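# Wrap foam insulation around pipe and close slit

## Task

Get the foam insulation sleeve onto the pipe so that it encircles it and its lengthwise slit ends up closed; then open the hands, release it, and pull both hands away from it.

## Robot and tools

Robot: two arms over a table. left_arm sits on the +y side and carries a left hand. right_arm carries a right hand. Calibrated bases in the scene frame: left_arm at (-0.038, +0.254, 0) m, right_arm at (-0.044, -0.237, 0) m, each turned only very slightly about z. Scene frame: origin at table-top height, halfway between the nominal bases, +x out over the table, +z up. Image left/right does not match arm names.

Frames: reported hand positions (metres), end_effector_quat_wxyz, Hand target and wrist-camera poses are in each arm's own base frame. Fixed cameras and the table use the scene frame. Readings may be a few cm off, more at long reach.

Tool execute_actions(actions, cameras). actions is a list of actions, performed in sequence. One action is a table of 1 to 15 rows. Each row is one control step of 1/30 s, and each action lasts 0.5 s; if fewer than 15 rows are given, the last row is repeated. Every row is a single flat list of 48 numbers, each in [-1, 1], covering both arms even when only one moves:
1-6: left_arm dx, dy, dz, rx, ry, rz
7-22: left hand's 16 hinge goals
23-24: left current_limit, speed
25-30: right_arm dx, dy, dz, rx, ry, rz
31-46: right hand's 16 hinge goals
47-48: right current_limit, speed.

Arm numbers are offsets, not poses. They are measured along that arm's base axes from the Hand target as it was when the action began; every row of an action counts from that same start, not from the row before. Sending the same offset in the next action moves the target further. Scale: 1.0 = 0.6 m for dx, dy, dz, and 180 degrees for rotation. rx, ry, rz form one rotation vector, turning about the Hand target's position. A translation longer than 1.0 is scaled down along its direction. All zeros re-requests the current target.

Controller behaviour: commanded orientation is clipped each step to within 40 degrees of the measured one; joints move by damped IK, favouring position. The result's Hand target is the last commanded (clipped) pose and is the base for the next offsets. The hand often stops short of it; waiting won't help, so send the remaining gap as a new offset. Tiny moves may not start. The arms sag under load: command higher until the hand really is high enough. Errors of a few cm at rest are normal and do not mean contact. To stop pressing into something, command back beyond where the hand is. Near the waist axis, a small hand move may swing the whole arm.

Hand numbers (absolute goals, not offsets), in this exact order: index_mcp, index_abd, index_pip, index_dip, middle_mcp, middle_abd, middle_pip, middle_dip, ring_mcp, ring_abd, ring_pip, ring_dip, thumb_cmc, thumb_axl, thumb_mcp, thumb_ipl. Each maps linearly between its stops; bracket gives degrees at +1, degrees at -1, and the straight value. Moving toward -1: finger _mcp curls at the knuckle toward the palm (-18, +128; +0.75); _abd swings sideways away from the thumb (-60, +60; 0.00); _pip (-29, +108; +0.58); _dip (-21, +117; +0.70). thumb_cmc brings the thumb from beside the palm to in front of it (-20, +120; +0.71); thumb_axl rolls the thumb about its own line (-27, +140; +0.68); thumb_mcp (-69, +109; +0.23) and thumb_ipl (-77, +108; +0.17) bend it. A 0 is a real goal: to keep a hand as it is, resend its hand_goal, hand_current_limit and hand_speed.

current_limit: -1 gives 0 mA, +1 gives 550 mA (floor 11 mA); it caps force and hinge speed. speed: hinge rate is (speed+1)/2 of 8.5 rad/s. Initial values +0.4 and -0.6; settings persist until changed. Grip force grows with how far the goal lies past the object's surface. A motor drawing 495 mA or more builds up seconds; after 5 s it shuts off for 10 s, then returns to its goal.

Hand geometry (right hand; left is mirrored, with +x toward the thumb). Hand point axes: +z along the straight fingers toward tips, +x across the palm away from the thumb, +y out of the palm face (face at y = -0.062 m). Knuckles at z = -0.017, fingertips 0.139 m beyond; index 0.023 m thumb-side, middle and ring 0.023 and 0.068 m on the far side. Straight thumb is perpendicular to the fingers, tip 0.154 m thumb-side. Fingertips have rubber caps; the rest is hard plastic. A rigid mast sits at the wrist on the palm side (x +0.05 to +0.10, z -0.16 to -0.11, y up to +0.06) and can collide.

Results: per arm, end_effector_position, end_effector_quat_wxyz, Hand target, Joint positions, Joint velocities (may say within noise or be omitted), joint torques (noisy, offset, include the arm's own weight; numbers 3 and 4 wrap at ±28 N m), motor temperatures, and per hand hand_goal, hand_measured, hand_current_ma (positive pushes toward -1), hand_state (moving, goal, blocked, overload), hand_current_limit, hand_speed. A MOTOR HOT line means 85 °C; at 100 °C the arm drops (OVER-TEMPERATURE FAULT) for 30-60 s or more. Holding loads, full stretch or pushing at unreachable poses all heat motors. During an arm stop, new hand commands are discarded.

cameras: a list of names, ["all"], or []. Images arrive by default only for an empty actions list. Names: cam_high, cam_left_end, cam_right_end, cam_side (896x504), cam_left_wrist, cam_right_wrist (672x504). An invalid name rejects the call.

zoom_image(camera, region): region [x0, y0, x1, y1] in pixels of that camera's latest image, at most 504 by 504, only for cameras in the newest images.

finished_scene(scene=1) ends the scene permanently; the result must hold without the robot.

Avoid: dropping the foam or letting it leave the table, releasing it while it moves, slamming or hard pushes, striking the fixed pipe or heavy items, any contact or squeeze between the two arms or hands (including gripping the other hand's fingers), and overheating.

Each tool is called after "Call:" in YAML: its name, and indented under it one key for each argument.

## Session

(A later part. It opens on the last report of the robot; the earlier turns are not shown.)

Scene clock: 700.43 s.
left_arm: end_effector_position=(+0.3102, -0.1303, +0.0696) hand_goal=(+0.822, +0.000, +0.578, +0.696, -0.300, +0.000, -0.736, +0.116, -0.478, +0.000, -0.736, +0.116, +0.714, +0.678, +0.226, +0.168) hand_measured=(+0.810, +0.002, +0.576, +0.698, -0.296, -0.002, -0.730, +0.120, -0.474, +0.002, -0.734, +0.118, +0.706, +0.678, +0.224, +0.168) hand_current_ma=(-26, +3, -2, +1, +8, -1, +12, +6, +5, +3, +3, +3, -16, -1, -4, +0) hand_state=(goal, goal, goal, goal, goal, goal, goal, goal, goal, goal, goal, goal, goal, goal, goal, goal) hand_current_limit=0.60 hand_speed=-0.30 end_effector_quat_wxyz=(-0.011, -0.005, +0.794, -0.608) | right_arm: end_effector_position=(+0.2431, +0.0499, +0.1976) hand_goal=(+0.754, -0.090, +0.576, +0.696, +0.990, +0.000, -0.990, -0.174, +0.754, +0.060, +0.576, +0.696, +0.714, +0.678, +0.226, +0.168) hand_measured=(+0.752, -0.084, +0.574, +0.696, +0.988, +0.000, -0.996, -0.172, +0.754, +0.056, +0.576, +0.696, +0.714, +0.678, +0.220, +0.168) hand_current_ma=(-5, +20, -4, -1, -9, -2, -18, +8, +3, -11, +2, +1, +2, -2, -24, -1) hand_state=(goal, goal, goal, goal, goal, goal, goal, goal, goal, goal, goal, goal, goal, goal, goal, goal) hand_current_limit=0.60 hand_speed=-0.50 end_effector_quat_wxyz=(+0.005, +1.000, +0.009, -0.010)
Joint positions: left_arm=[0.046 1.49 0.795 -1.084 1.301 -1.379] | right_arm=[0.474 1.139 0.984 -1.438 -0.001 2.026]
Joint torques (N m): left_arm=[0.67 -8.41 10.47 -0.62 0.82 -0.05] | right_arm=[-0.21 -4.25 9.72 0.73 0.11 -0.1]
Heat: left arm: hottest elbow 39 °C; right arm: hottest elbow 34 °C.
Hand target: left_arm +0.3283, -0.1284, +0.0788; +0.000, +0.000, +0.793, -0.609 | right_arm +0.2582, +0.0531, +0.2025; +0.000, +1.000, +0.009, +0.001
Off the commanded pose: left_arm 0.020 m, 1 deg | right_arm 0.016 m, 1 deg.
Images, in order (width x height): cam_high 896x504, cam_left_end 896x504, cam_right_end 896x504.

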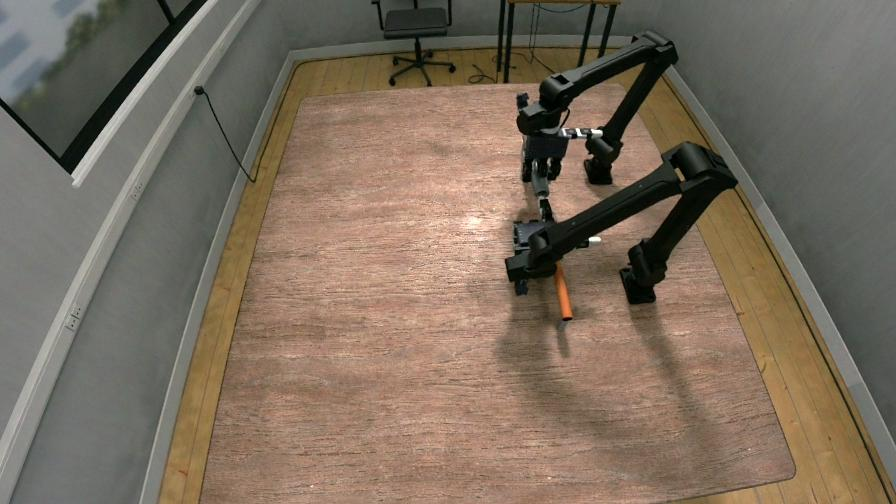

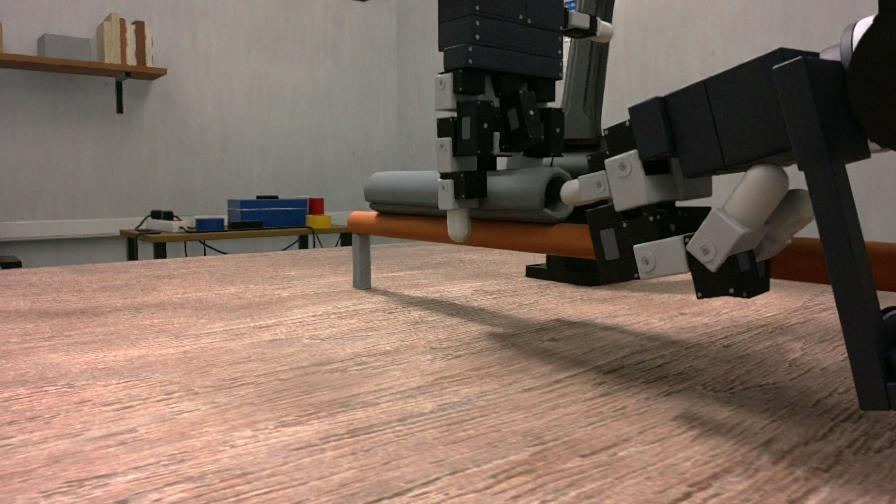

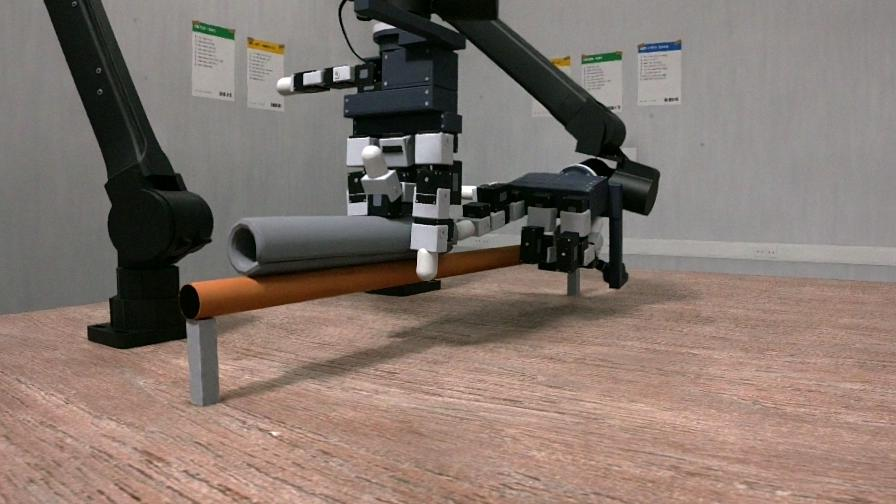

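Call:
execute_actions:
  actions:
    - [[0.004,-0.03,0.0,0,0,0,0.822,0,0.577,0.696,-0.3,0,-0.736,0.116,-0.478,0,-0.736,0.116,0.714,0.678,0.226,0.168,0.6,-0.3,0.004,0.0,0.012,0,0,0.0,0.754,-0.09,0.576,0.696,0.99,0,-0.99,-0.174,0.754,0.06,0.576,0.696,0.714,0.678,0.226,0.168,0.6,-0.5]]
    - [[0.004,-0.04,0.0,0,0,0,0.822,0,0.577,0.696,-0.3,0,-0.736,0.116,-0.478,0,-0.736,0.116,0.714,0.678,0.226,0.168,0.6,-0.3,0.0,0.0,0.01,0,0,0.0,0.754,-0.07,0.576,0.696,0.99,0,-0.99,-0.174,0.754,0.05,0.576,0.696,0.714,0.678,0.226,0.168,0.6,-0.5]]
  cameras: ["cam_right_end", "cam_high", "cam_left_end", "cam_side"]

Call:
zoom_image:
  camera: "cam_high"
  region: [480, 90, 600, 240]

Call:
zoom_image:
  camera: "cam_right_end"
  region: [170, 180, 450, 320]

Call:
zoom_image:
  camera: "cam_left_end"
  region: [420, 130, 620, 250]

Scene clock: 702.50 s.
left_arm: end_effector_position=(+0.3330, -0.1687, +0.0753) hand_goal=(+0.822, +0.000, +0.578, +0.696, -0.300, +0.000, -0.736, +0.116, -0.478, +0.000, -0.736, +0.116, +0.714, +0.678, +0.226, +0.168) hand_measured=(+0.810, +0.008, +0.576, +0.696, -0.296, -0.002, -0.730, +0.120, -0.474, +0.002, -0.734, +0.118, +0.706, +0.678, +0.224, +0.168) hand_current_ma=(-28, +12, -3, +1, +6, -1, +12, +6, +5, +3, +3, +3, -16, -1, -4, +0) hand_state=(goal, goal, goal, goal, goal, goal, goal, goal, goal, goal, goal, goal, goal, goal, goal, goal) hand_current_limit=0.60 hand_speed=-0.30 end_effector_quat_wxyz=(-0.008, -0.002, +0.792, -0.610) | right_arm: end_effector_position=(+0.2489, +0.0504, +0.2040) hand_goal=(+0.754, -0.070, +0.576, +0.696, +0.990, +0.000, -0.990, -0.174, +0.754, +0.050, +0.576, +0.696, +0.714, +0.678, +0.226, +0.168) hand_measured=(+0.754, -0.068, +0.574, +0.696, +0.988, +0.000, -0.990, -0.172, +0.754, +0.042, +0.576, +0.696, +0.714, +0.678, +0.220, +0.168) hand_current_ma=(+1, +8, -3, -1, -9, -2, -1, +8, -3, -26, +2, +1, +2, -2, -24, -1) hand_state=(goal, goal, goal, goal, goal, goal, goal, goal, goal, goal, goal, goal, goal, goal, goal, goal) hand_current_limit=0.60 hand_speed=-0.50 end_effector_quat_wxyz=(+0.003, +1.000, +0.008, -0.007)
Joint positions: left_arm=[-0.062 1.462 0.782 -0.699 1.307 -1.785] | right_arm=[0.467 1.146 1.008 -1.447 -0.001 2.021]
Joint torques (N m): left_arm=[-0.15 -10.75 7.05 0.7 0.64 -0.15] | right_arm=[0.62 -5.01 10.63 -0.09 0.09 -0.11]
Heat: left arm: hottest elbow 39 °C; right arm: hottest elbow 34 °C.
Hand target: left_arm +0.3329, -0.1705, +0.0787; +0.000, +0.000, +0.793, -0.609 | right_arm +0.2607, +0.0531, +0.2156; +0.000, +1.000, +0.009, +0.001
Off the commanded pose: left_arm 0.004 m, 1 deg | right_arm 0.017 m, 1 deg.
Images, in order (width x height): cam_high 896x504, cam_left_end 896x504, cam_right_end 896x504, cam_side 896x504.

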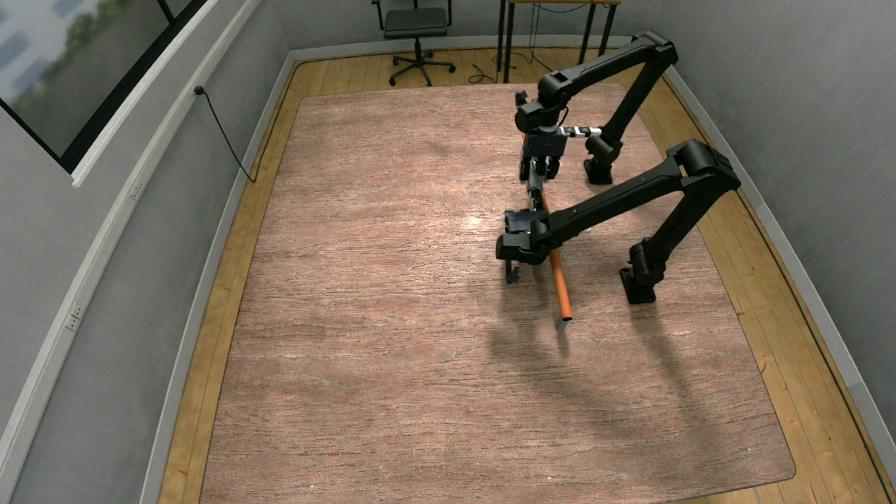

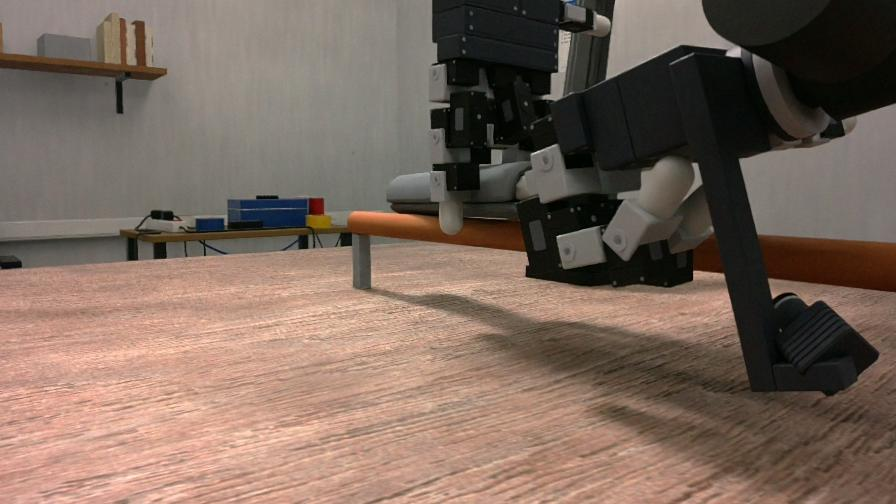

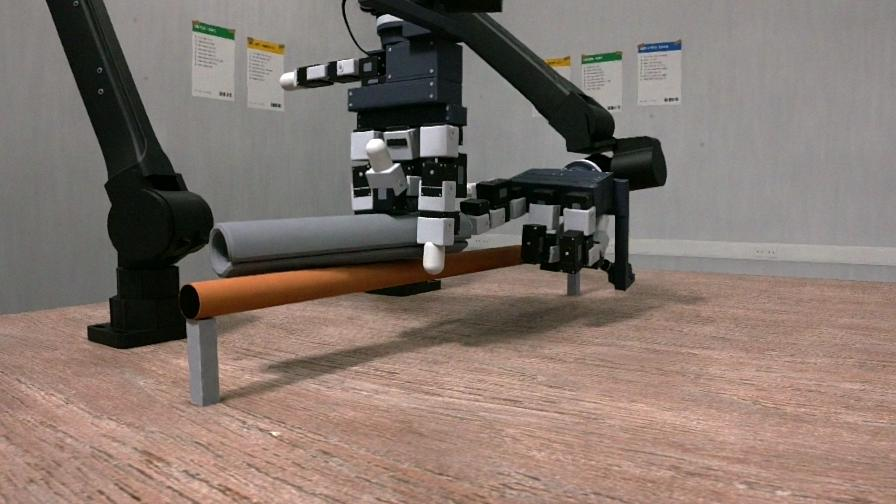

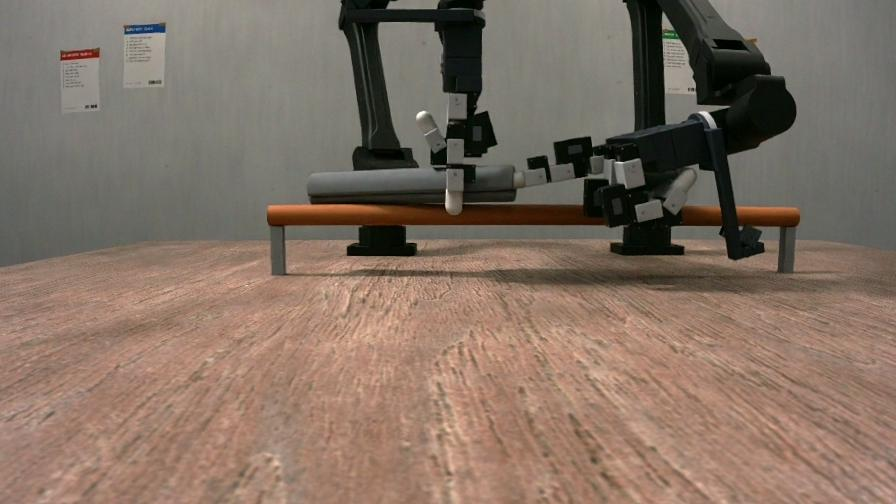

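Scaled by 3.360 from the camera's 896x504 image, which has a finer 1280x720 frame.

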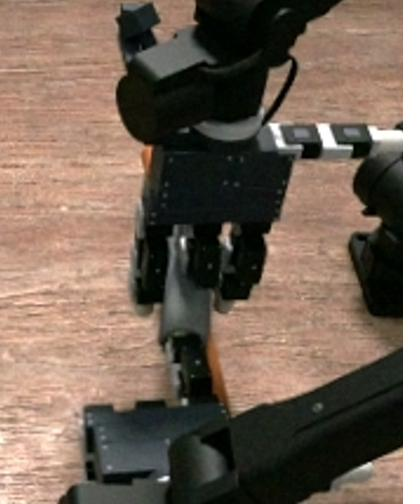

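Scaled by 1.800 from the camera's 896x504 image, which has a finer 1280x720 frame.

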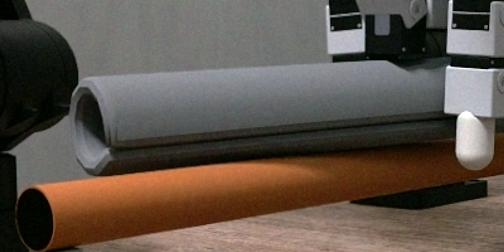

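Scaled by 2.520 from the camera's 896x504 image, which has a finer 1280x720 frame.

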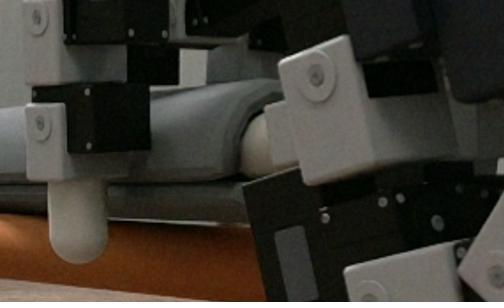

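Call:
execute_actions:
  actions:
    - [[-0.03,0.0,-0.01,0,0,0,0.822,0,0.577,0.696,-0.3,0,-0.736,0.116,-0.478,0,-0.736,0.116,0.714,0.678,0.226,0.168,0.6,-0.3,0.0,0.0,0.0,0,0,0.0,0.754,-0.09,0.576,0.696,0.99,0,-0.99,-0.174,0.754,0.06,0.576,0.696,0.714,0.678,0.226,0.168,0.6,-0.5]]
  cameras: ["cam_right_end", "cam_high", "cam_side"]

Call:
zoom_image:
  camera: "cam_high"
  region: [480, 90, 600, 240]

Call:
zoom_image:
  camera: "cam_right_end"
  region: [170, 180, 450, 320]

Scene clock: 703.63 s.
left_arm: end_effector_position=(+0.3165, -0.1681, +0.0699) hand_goal=(+0.822, +0.000, +0.578, +0.696, -0.300, +0.000, -0.736, +0.116, -0.478, +0.000, -0.736, +0.116, +0.714, +0.678, +0.226, +0.168) hand_measured=(+0.810, +0.004, +0.576, +0.696, -0.296, -0.002, -0.730, +0.120, -0.474, +0.002, -0.734, +0.118, +0.706, +0.678, +0.224, +0.168) hand_current_ma=(-28, +4, -3, +1, +6, -1, +12, +6, +5, +3, +3, +3, -16, -1, -4, +0) hand_state=(goal, goal, goal, goal, goal, goal, goal, goal, goal, goal, goal, goal, goal, goal, goal, goal) hand_current_limit=0.60 hand_speed=-0.30 end_effector_quat_wxyz=(-0.004, -0.005, +0.793, -0.609) | right_arm: end_effector_position=(+0.2485, +0.0501, +0.2041) hand_goal=(+0.754, -0.090, +0.576, +0.696, +0.990, +0.000, -0.990, -0.174, +0.754, +0.060, +0.576, +0.696, +0.714, +0.678, +0.226, +0.168) hand_measured=(+0.754, -0.082, +0.574, +0.696, +0.988, +0.000, -0.990, -0.172, +0.754, +0.052, +0.576, +0.696, +0.714, +0.678, +0.220, +0.168) hand_current_ma=(+1, +23, -3, -1, -9, -2, -1, +8, -3, -23, +2, +1, +2, -2, -24, -1) hand_state=(goal, goal, goal, goal, goal, goal, goal, goal, goal, goal, goal, goal, goal, goal, goal, goal) hand_current_limit=0.60 hand_speed=-0.50 end_effector_quat_wxyz=(+0.003, +1.000, +0.008, -0.008)
Joint positions: left_arm=[-0.064 1.42 0.718 -0.635 1.303 -1.826] | right_arm=[0.467 1.146 1.008 -1.449 -0.001 2.021]
Joint torques (N m): left_arm=[-0.5 -9.93 6.78 0.75 0.64 -0.13] | right_arm=[0.44 -4.72 10.65 -0.06 0.11 -0.12]
Heat: left arm: hottest elbow 39 °C; right arm: hottest elbow 34 °C.
Hand target: left_arm +0.3150, -0.1705, +0.0728; +0.000, +0.000, +0.793, -0.609 | right_arm +0.2607, +0.0530, +0.2156; +0.000, +1.000, +0.009, +0.001
Off the commanded pose: left_arm 0.004 m, 1 deg | right_arm 0.017 m, 1 deg.
Images, in order (width x height): cam_high 896x504, cam_right_end 896x504, cam_side 896x504.

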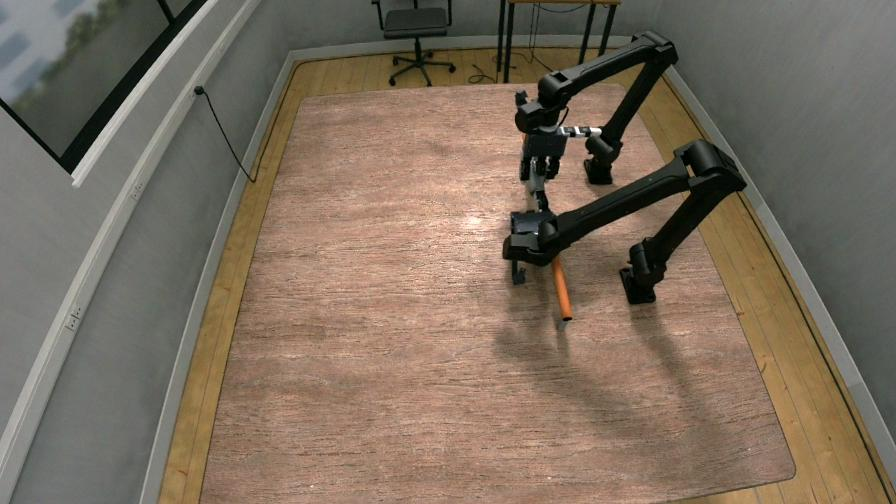

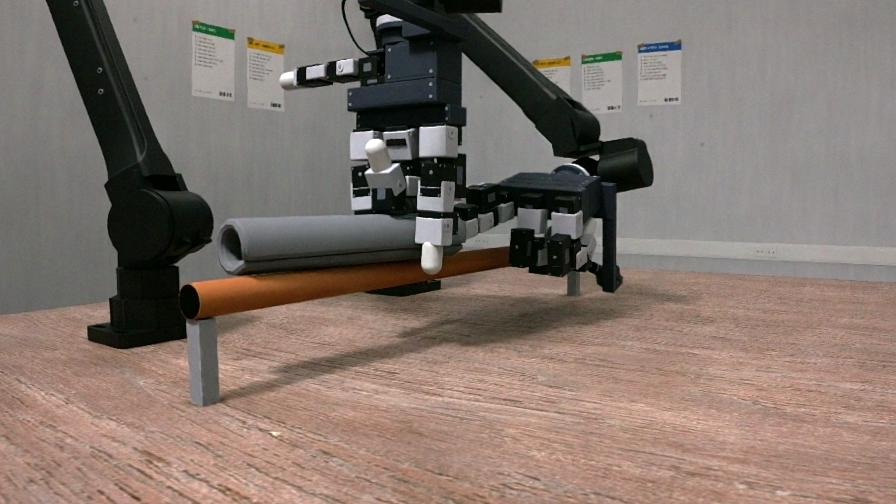

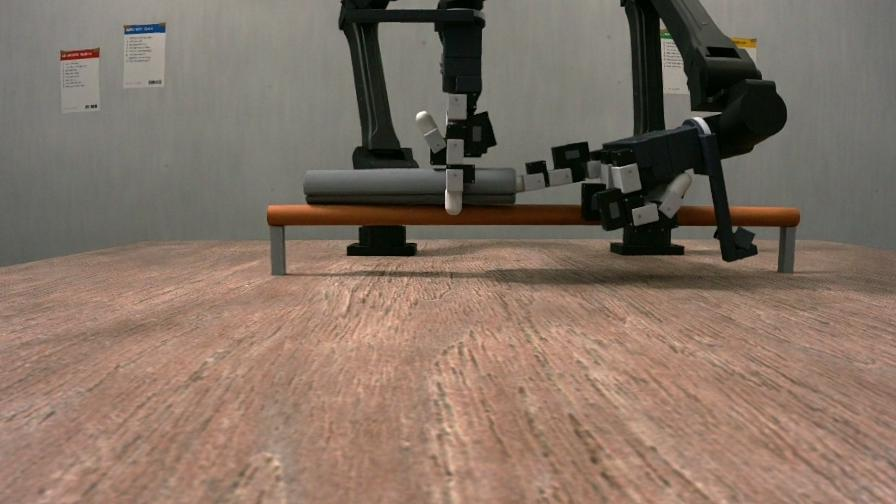

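Scaled by 3.360 from the camera's 896x504 image, which has a finer 1280x720 frame.

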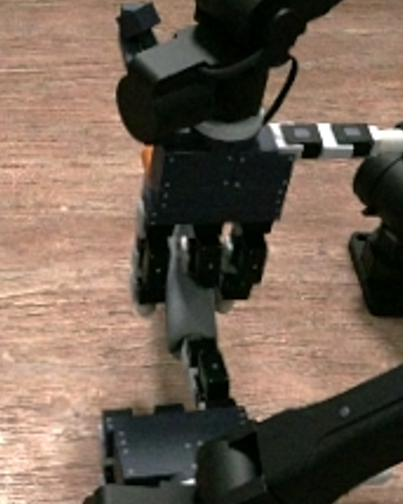

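Scaled by 1.800 from the camera's 896x504 image, which has a finer 1280x720 frame.

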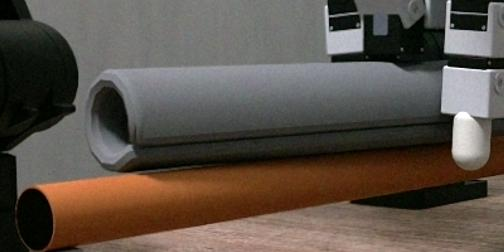

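Call:
execute_actions:
  actions: []
  cameras: ["cam_left_wrist", "cam_right_wrist", "cam_high", "cam_left_end"]

Call:
zoom_image:
  camera: "cam_high"
  region: [510, 150, 570, 220]

Call:
zoom_image:
  camera: "cam_left_wrist"
  region: [280, 20, 440, 160]

Call:
zoom_image:
  camera: "cam_left_end"
  region: [420, 130, 620, 250]

Scene clock: 704.33 s.
left_arm: end_effector_position=(+0.3165, -0.1681, +0.0700) hand_goal=(+0.822, +0.000, +0.578, +0.696, -0.300, +0.000, -0.736, +0.116, -0.478, +0.000, -0.736, +0.116, +0.714, +0.678, +0.226, +0.168) hand_measured=(+0.810, +0.004, +0.576, +0.696, -0.296, -0.002, -0.730, +0.120, -0.474, +0.002, -0.734, +0.118, +0.706, +0.678, +0.224, +0.168) hand_current_ma=(-28, +4, -3, +1, +6, -1, +12, +6, +5, +3, +3, +3, -16, -1, -4, +0) hand_state=(goal, goal, goal, goal, goal, goal, goal, goal, goal, goal, goal, goal, goal, goal, goal, goal) hand_current_limit=0.60 hand_speed=-0.30 end_effector_quat_wxyz=(-0.004, -0.005, +0.793, -0.609) | right_arm: end_effector_position=(+0.2485, +0.0501, +0.2041) hand_goal=(+0.754, -0.090, +0.576, +0.696, +0.990, +0.000, -0.990, -0.174, +0.754, +0.060, +0.576, +0.696, +0.714, +0.678, +0.226, +0.168) hand_measured=(+0.754, -0.082, +0.574, +0.696, +0.988, +0.000, -0.990, -0.172, +0.754, +0.052, +0.576, +0.696, +0.714, +0.678, +0.220, +0.168) hand_current_ma=(+1, +23, -3, -1, -9, -2, -1, +8, -3, -23, +2, +1, +2, -2, -24, -1) hand_state=(goal, goal, goal, goal, goal, goal, goal, goal, goal, goal, goal, goal, goal, goal, goal, goal) hand_current_limit=0.60 hand_speed=-0.50 end_effector_quat_wxyz=(+0.003, +1.000, +0.008, -0.008)
Joint positions: left_arm=[-0.064 1.42 0.718 -0.634 1.303 -1.826] | right_arm=[0.467 1.146 1.008 -1.449 -0.001 2.021]
Joint velocities: within noise
Joint torques (N m): left_arm=[-0.44 -10.17 6.84 0.68 0.65 -0.14] | right_arm=[0.44 -4.72 10.63 -0.08 0.12 -0.12]
Motor temperatures (°C): left_arm=[25 33 39 27 25 24] | right_arm=[29 32 34 22 23 21]
Heat: left arm: hottest elbow 39 °C; right arm: hottest elbow 34 °C.
Hand target: left_arm +0.3151, -0.1705, +0.0728; +0.000, +0.000, +0.793, -0.609 | right_arm +0.2607, +0.0530, +0.2156; +0.000, +1.000, +0.009, +0.001
Off the commanded pose: left_arm 0.004 m, 1 deg | right_arm 0.017 m, 1 deg.
Images, in order (width x height): cam_high 896x504, cam_left_end 896x504, cam_left_wrist 672x504, cam_right_wrist 672x504.

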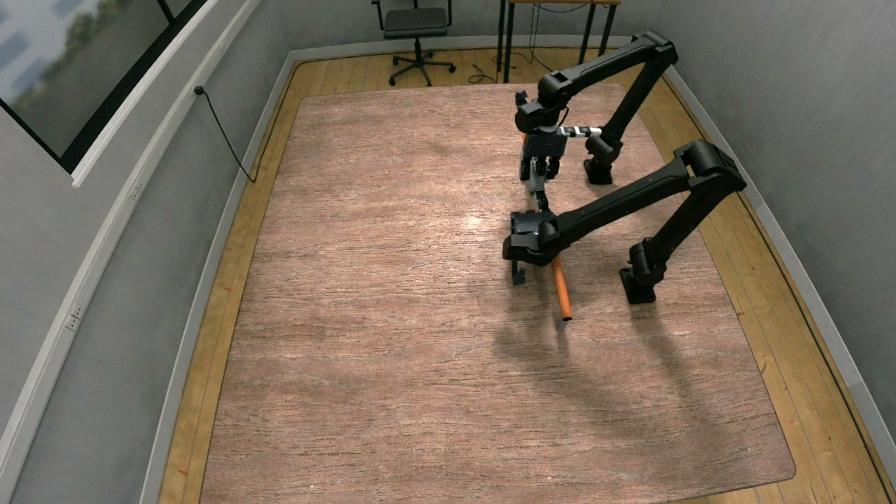

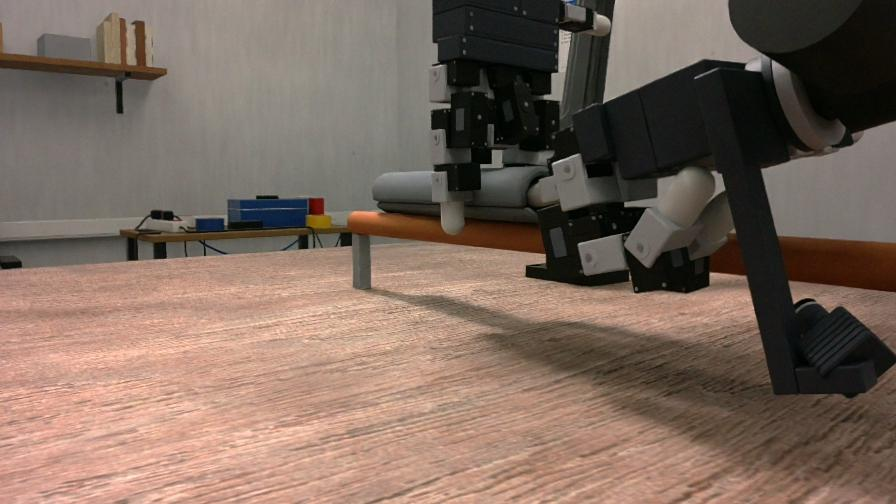

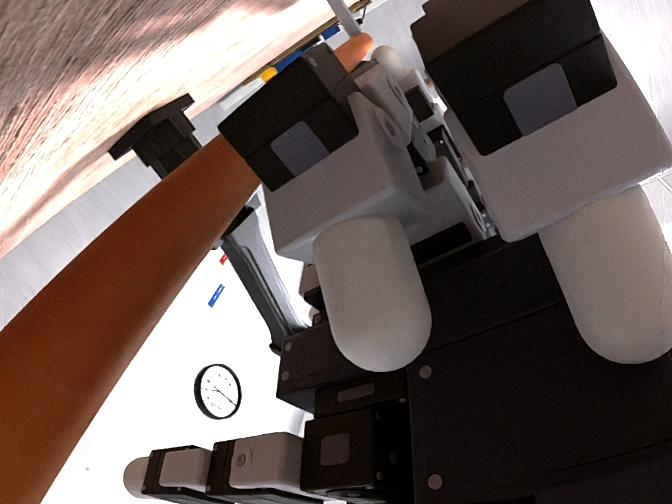

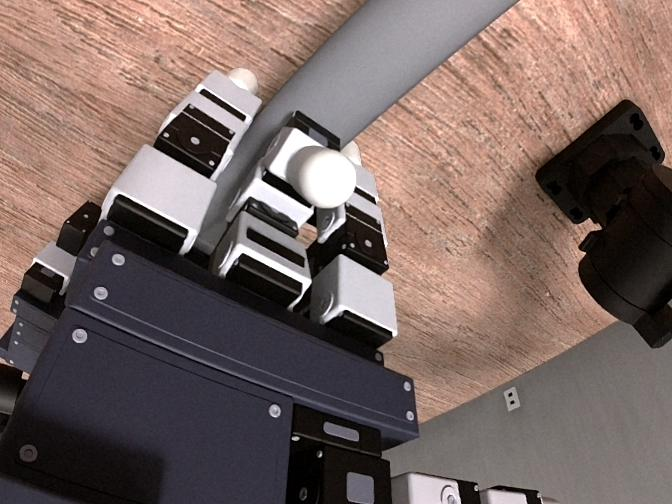

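Scaled by 7.200 from the camera's 896x504 image, which has a finer 1280x720 frame.

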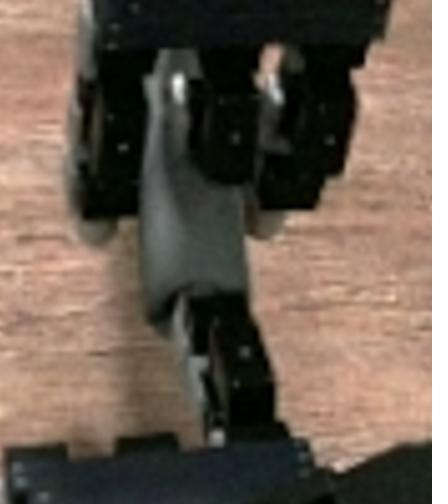

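Scaled by 3.150 from the camera's 672x504 image, which has a finer 960x720 frame.

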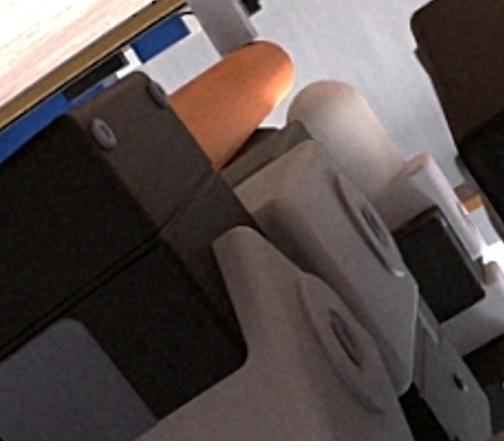

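Scaled by 2.520 from the camera's 896x504 image, which has a finer 1280x720 frame.

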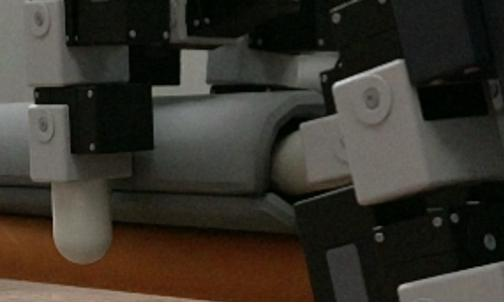

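Call:
execute_actions:
  actions:
    - [[0,0.0,0,0,0,0,0.822,0,0.577,0.696,-0.3,-0.3,-0.736,0.116,-0.478,0,-0.736,0.116,0.714,0.678,0.226,0.168,0.6,-0.3,0.0,0.0,0.0,0,0,0.0,0.754,-0.09,0.576,0.696,0.99,0,-0.99,-0.174,0.754,0.06,0.576,0.696,0.714,0.678,0.226,0.168,0.6,-0.5]]
    - [[0,0.0,0,0,0,0,0.822,0,0.577,0.696,0.822,-0.3,0.577,0.696,-0.478,0,-0.736,0.116,0.714,0.678,0.226,0.168,0.6,-0.3,0.0,0.0,0.0,0,0,0.0,0.754,-0.09,0.576,0.696,0.99,0,-0.99,-0.174,0.754,0.06,0.576,0.696,0.714,0.678,0.226,0.168,0.6,-0.5]]
  cameras: ["cam_left_wrist"]

Call:
zoom_image:
  camera: "cam_left_wrist"
  region: [280, 20, 440, 160]

Scene clock: 706.03 s.
left_arm: end_effector_position=(+0.3167, -0.1680, +0.0700) hand_goal=(+0.822, +0.000, +0.578, +0.696, +0.822, -0.300, +0.578, +0.696, -0.478, +0.000, -0.736, +0.116, +0.714, +0.678, +0.226, +0.168) hand_measured=(+0.810, +0.004, +0.576, +0.696, +0.804, -0.296, +0.570, +0.692, -0.474, +0.002, -0.734, +0.118, +0.706, +0.678, +0.224, +0.168) hand_current_ma=(-28, +4, -3, +1, -49, +4, -15, -5, +5, +3, +3, +3, -16, -1, -4, +0) hand_state=(goal, goal, goal, goal, goal, goal, goal, goal, goal, goal, goal, goal, goal, goal, goal, goal) hand_current_limit=0.60 hand_speed=-0.30 end_effector_quat_wxyz=(-0.003, -0.005, +0.793, -0.609) | right_arm: end_effector_position=(+0.2485, +0.0501, +0.2041) hand_goal=(+0.754, -0.090, +0.576, +0.696, +0.990, +0.000, -0.990, -0.174, +0.754, +0.060, +0.576, +0.696, +0.714, +0.678, +0.226, +0.168) hand_measured=(+0.754, -0.082, +0.574, +0.696, +0.988, +0.000, -0.990, -0.172, +0.754, +0.052, +0.576, +0.696, +0.714, +0.678, +0.220, +0.168) hand_current_ma=(+1, +23, -3, -1, -9, -2, -1, +8, -3, -23, +2, +1, +2, -2, -24, -1) hand_state=(goal, goal, goal, goal, goal, goal, goal, goal, goal, goal, goal, goal, goal, goal, goal, goal) hand_current_limit=0.60 hand_speed=-0.50 end_effector_quat_wxyz=(+0.003, +1.000, +0.008, -0.008)
Joint positions: left_arm=[-0.064 1.42 0.718 -0.633 1.302 -1.828] | right_arm=[0.467 1.146 1.008 -1.449 -0.001 2.021]
Joint torques (N m): left_arm=[-0.73 -10.11 6.72 0.64 0.72 -0.11] | right_arm=[0.85 -4.78 10.63 -0.05 0.09 -0.12]
Heat: left arm: hottest elbow 39 °C; right arm: hottest elbow 35 °C.
Hand target: left_arm +0.3151, -0.1704, +0.0727; +0.000, +0.000, +0.793, -0.609 | right_arm +0.2607, +0.0530, +0.2156; +0.000, +1.000, +0.009, +0.001
Off the commanded pose: left_arm 0.004 m, 1 deg | right_arm 0.017 m, 1 deg.
Images, in order (width x height): cam_left_wrist 672x504.

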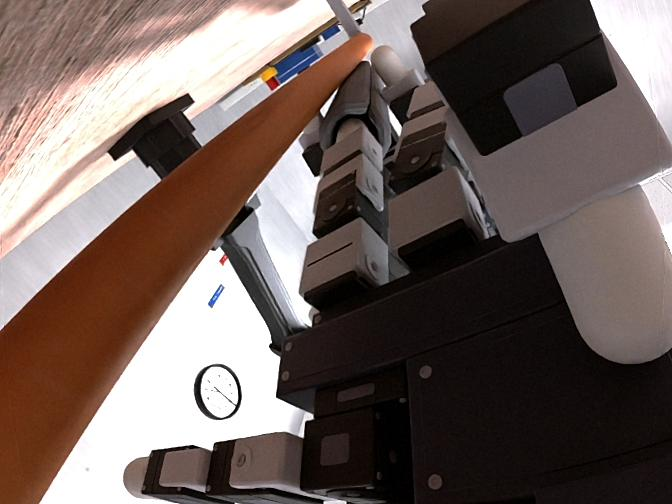

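Scaled by 3.150 from the camera's 672x504 image, which has a finer 960x720 frame.

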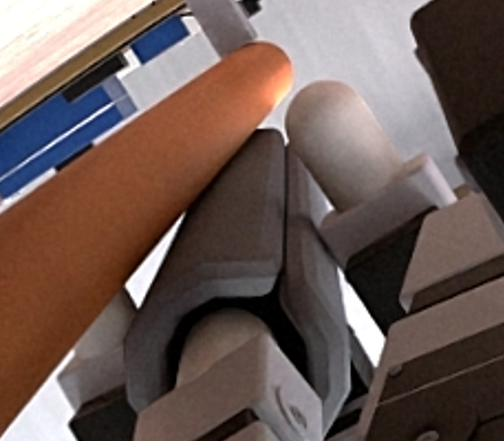

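Call:
execute_actions:
  actions:
    - [[0,0.03,0,0,0,0,0.822,0,0.577,0.696,0.822,-0.3,0.577,0.696,-0.478,0,-0.736,0.116,0.714,0.678,0.226,0.168,0.6,-0.3,0.0,0.0,0.0,0,0,0.0,0.754,-0.26,0.576,0.696,0.99,0,-0.99,-0.174,0.754,0.24,0.576,0.696,0.714,0.678,0.226,0.168,0.6,-0.5],[0,0.058,0,0,0,0,0.822,0,0.577,0.696,0.822,-0.3,0.577,0.696,-0.478,0,-0.736,0.116,0.714,0.678,0.226,0.168,0.6,-0.3,0.0,0.0,0.0,0,0,0.0,0.754,-0.26,0.576,0.696,0.99,0,-0.99,-0.174,0.754,0.24,0.576,0.696,0.714,0.678,0.226,0.168,0.6,-0.5]]
    - [[0,0.0,0,0,0,0,0.822,0,0.577,0.696,0.822,-0.3,0.577,0.696,-0.478,0,-0.736,0.116,0.714,0.678,0.226,0.168,0.6,-0.3,0.0,0.0,0.03,0,0,0.0,0.754,-0.26,0.576,0.696,0.99,0,-0.99,-0.174,0.754,0.24,0.576,0.696,0.714,0.678,0.226,0.168,0.6,-0.5]]
    - [[0,0.0,0,0,0,0,0.822,0,0.577,0.696,0.822,-0.3,0.577,0.696,-0.478,0,-0.736,0.116,0.714,0.678,0.226,0.168,0.6,-0.3,-0.045,0.0,0.0,0,0,0.0,0.754,-0.26,0.576,0.696,0.99,0,-0.99,-0.174,0.754,0.24,0.576,0.696,0.714,0.678,0.226,0.168,0.6,-0.5]]
  cameras: ["cam_left_wrist", "cam_right_end", "cam_side"]

Call:
zoom_image:
  camera: "cam_left_wrist"
  region: [280, 20, 440, 160]

Scene clock: 708.80 s.
left_arm: end_effector_position=(+0.2954, -0.1375, +0.0635) hand_goal=(+0.822, +0.000, +0.578, +0.696, +0.822, -0.300, +0.578, +0.696, -0.478, +0.000, -0.736, +0.116, +0.714, +0.678, +0.226, +0.168) hand_measured=(+0.810, +0.002, +0.576, +0.696, +0.804, -0.298, +0.570, +0.692, -0.474, +0.002, -0.734, +0.118, +0.706, +0.678, +0.224, +0.168) hand_current_ma=(-28, +3, -3, +1, -49, +3, -14, -5, +5, +3, +3, +3, -16, -1, -4, +0) hand_state=(goal, goal, goal, goal, goal, goal, goal, goal, goal, goal, goal, goal, goal, goal, goal, goal) hand_current_limit=0.60 hand_speed=-0.30 end_effector_quat_wxyz=(-0.015, -0.009, +0.794, -0.607) | right_arm: end_effector_position=(+0.2379, +0.0527, +0.2311) hand_goal=(+0.754, -0.260, +0.576, +0.696, +0.990, +0.000, -0.990, -0.174, +0.754, +0.240, +0.576, +0.696, +0.714, +0.678, +0.226, +0.168) hand_measured=(+0.752, -0.164, +0.574, +0.696, +0.986, +0.000, -0.992, -0.172, +0.756, +0.128, +0.576, +0.696, +0.714, +0.678, +0.220, +0.168) hand_current_ma=(-5, +366, -3, -1, -13, -2, -9, +8, +5, -434, +2, +1, +2, -2, -24, -1) hand_state=(goal, blocked, goal, goal, goal, goal, goal, goal, goal, blocked, goal, goal, goal, goal, goal, goal) hand_current_limit=0.60 hand_speed=-0.50 end_effector_quat_wxyz=(-0.001, +1.000, +0.010, +0.001)
Joint positions: left_arm=[0.025 1.455 0.738 -0.992 1.303 -1.462] | right_arm=[0.491 1.101 1.049 -1.514 -0.001 2.042]
Joint torques (N m): left_arm=[0.85 -8.23 10.5 -0.47 0.89 0] | right_arm=[1.79 -6.42 7.1 0.01 0.08 0.06]
Heat: left arm: hottest elbow 39 °C; right arm: hottest elbow 35 °C.
Hand target: left_arm +0.3151, -0.1357, +0.0727; +0.000, +0.000, +0.793, -0.609 | right_arm +0.2336, +0.0530, +0.2335; +0.000, +1.000, +0.009, +0.001
Off the commanded pose: left_arm 0.022 m, 2 deg | right_arm 0.005 m, 0 deg.
Images, in order (width x height): cam_right_end 896x504, cam_side 896x504, cam_left_wrist 672x504.

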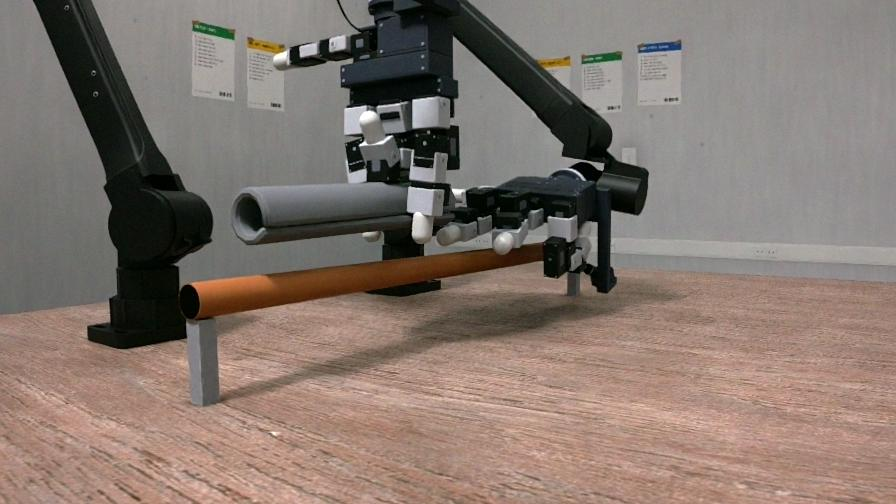

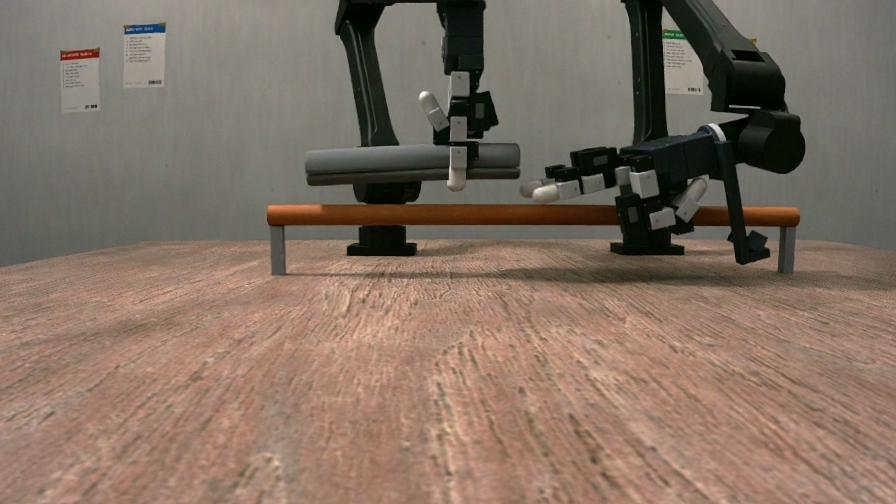

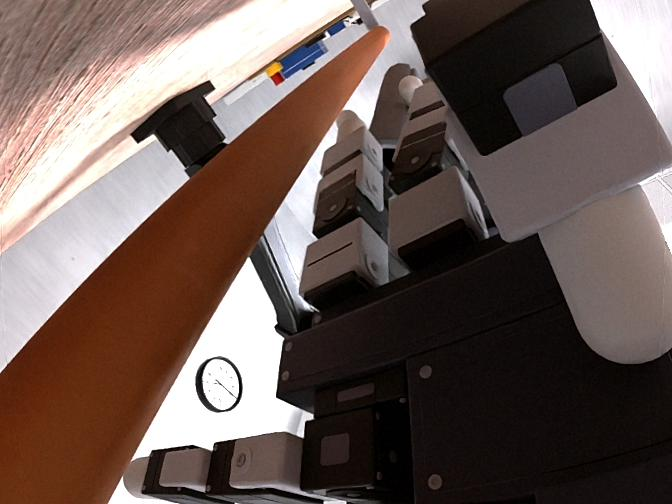

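Scaled by 3.150 from the camera's 672x504 image, which has a finer 960x720 frame.

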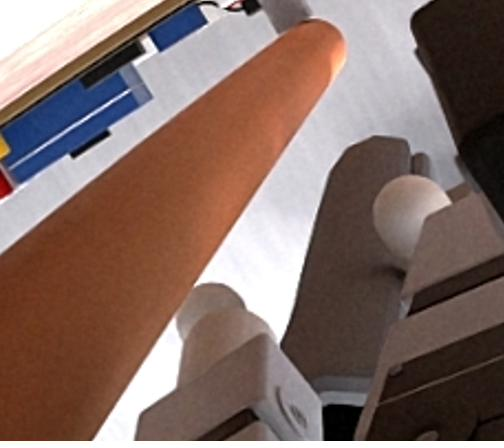

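Call:
execute_actions:
  actions:
    - [[0.015,0.0,0.008,0,0,0,0.822,0,0.577,0.696,0.822,-0.3,0.577,0.696,-0.478,0,-0.736,0.116,0.714,0.678,0.226,0.168,0.6,-0.3,-0.018,0.0,-0.02,0,0,0.0,0.754,-0.26,0.576,0.696,0.99,0,-0.99,-0.174,0.754,0.24,0.576,0.696,0.714,0.678,0.226,0.168,0.6,-0.5]]
    - [[0,0.0,0,0,0,0,0.822,0,0.577,0.696,0.822,-0.3,0.577,0.696,-0.478,0,-0.736,0.116,0.714,0.678,0.226,0.168,0.6,-0.3,0.0,0.0,-0.03,0,0,0.0,0.754,-0.26,0.576,0.696,0.99,0,-0.99,-0.174,0.754,0.24,0.576,0.696,0.714,0.678,0.226,0.168,0.6,-0.5]]
  cameras: ["cam_right_end", "cam_side"]

Call:
zoom_image:
  camera: "cam_right_end"
  region: [200, 190, 300, 300]

Scene clock: 710.33 s.
left_arm: end_effector_position=(+0.3052, -0.1373, +0.0682) hand_goal=(+0.822, +0.000, +0.578, +0.696, +0.822, -0.300, +0.578, +0.696, -0.478, +0.000, -0.736, +0.116, +0.714, +0.678, +0.226, +0.168) hand_measured=(+0.810, +0.002, +0.576, +0.696, +0.804, -0.298, +0.570, +0.692, -0.474, +0.002, -0.734, +0.118, +0.706, +0.678, +0.224, +0.168) hand_current_ma=(-28, +3, -3, +1, -49, +3, -14, -5, +5, +3, +3, +3, -16, -1, -4, +0) hand_state=(goal, goal, goal, goal, goal, goal, goal, goal, goal, goal, goal, goal, goal, goal, goal, goal) hand_current_limit=0.60 hand_speed=-0.30 end_effector_quat_wxyz=(-0.013, -0.008, +0.794, -0.607) | right_arm: end_effector_position=(+0.2248, +0.0513, +0.2040) hand_goal=(+0.754, -0.260, +0.576, +0.696, +0.990, +0.000, -0.990, -0.174, +0.754, +0.240, +0.576, +0.696, +0.714, +0.678, +0.226, +0.168) hand_measured=(+0.752, -0.164, +0.574, +0.696, +0.986, +0.000, -0.992, -0.172, +0.756, +0.128, +0.578, +0.696, +0.714, +0.678, +0.220, +0.168) hand_current_ma=(-5, +366, -3, -1, -13, -2, -9, +8, +7, -434, +4, +1, +2, -2, -24, -1) hand_state=(goal, blocked, goal, goal, goal, goal, goal, goal, goal, blocked, goal, goal, goal, goal, goal, goal) hand_current_limit=0.60 hand_speed=-0.50 end_effector_quat_wxyz=(+0.002, +1.000, +0.010, -0.003)
Joint positions: left_arm=[0.025 1.467 0.768 -1.007 1.303 -1.462] | right_arm=[0.51 1.081 0.961 -1.458 0.001 2.061]
Joint torques (N m): left_arm=[0.56 -8.64 10.52 -0.51 0.91 0.01] | right_arm=[1.55 -5.83 6.68 0.44 0.01 0.07]
Heat: left arm: hottest elbow 39 °C; right arm: hottest elbow 35 °C.
Hand target: left_arm +0.3240, -0.1357, +0.0775; +0.000, +0.000, +0.793, -0.609 | right_arm +0.2229, +0.0530, +0.2037; +0.000, +1.000, +0.009, +0.001
Off the commanded pose: left_arm 0.021 m, 2 deg | right_arm 0.003 m, 1 deg.
Images, in order (width x height): cam_right_end 896x504, cam_side 896x504.

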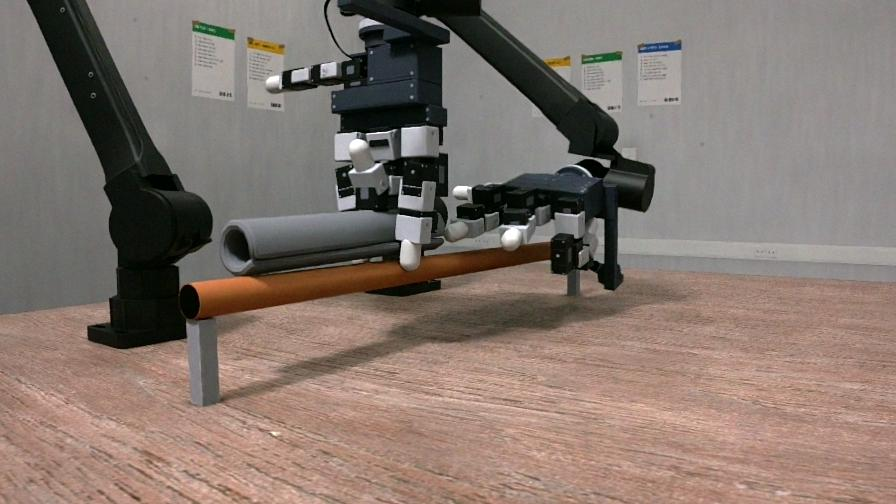

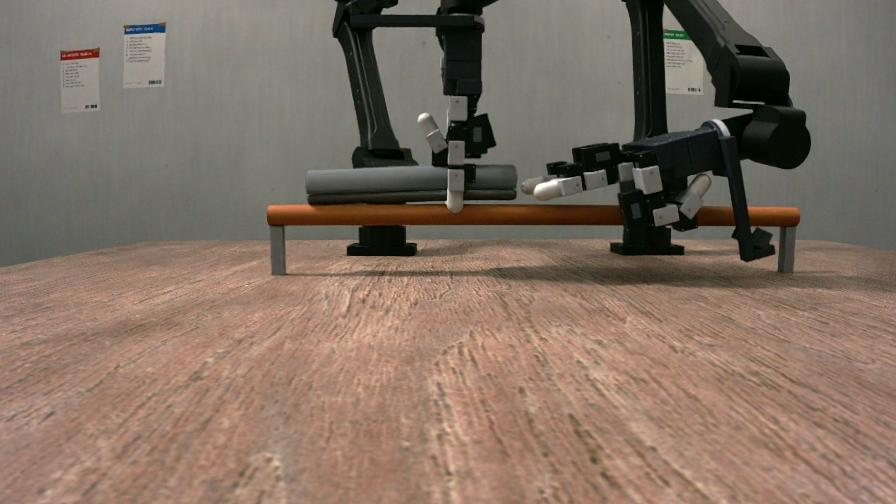

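Scaled by 4.582 from the camera's 896x504 image, which has a finer 1280x720 frame.

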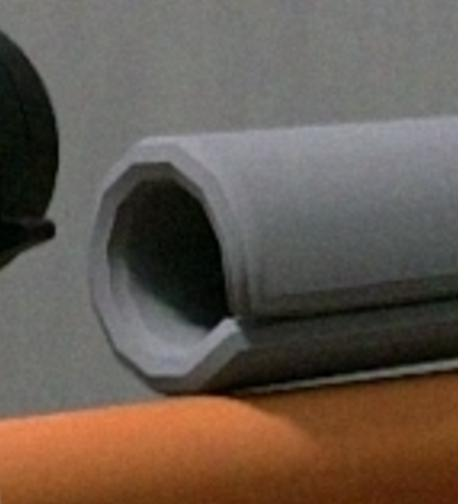

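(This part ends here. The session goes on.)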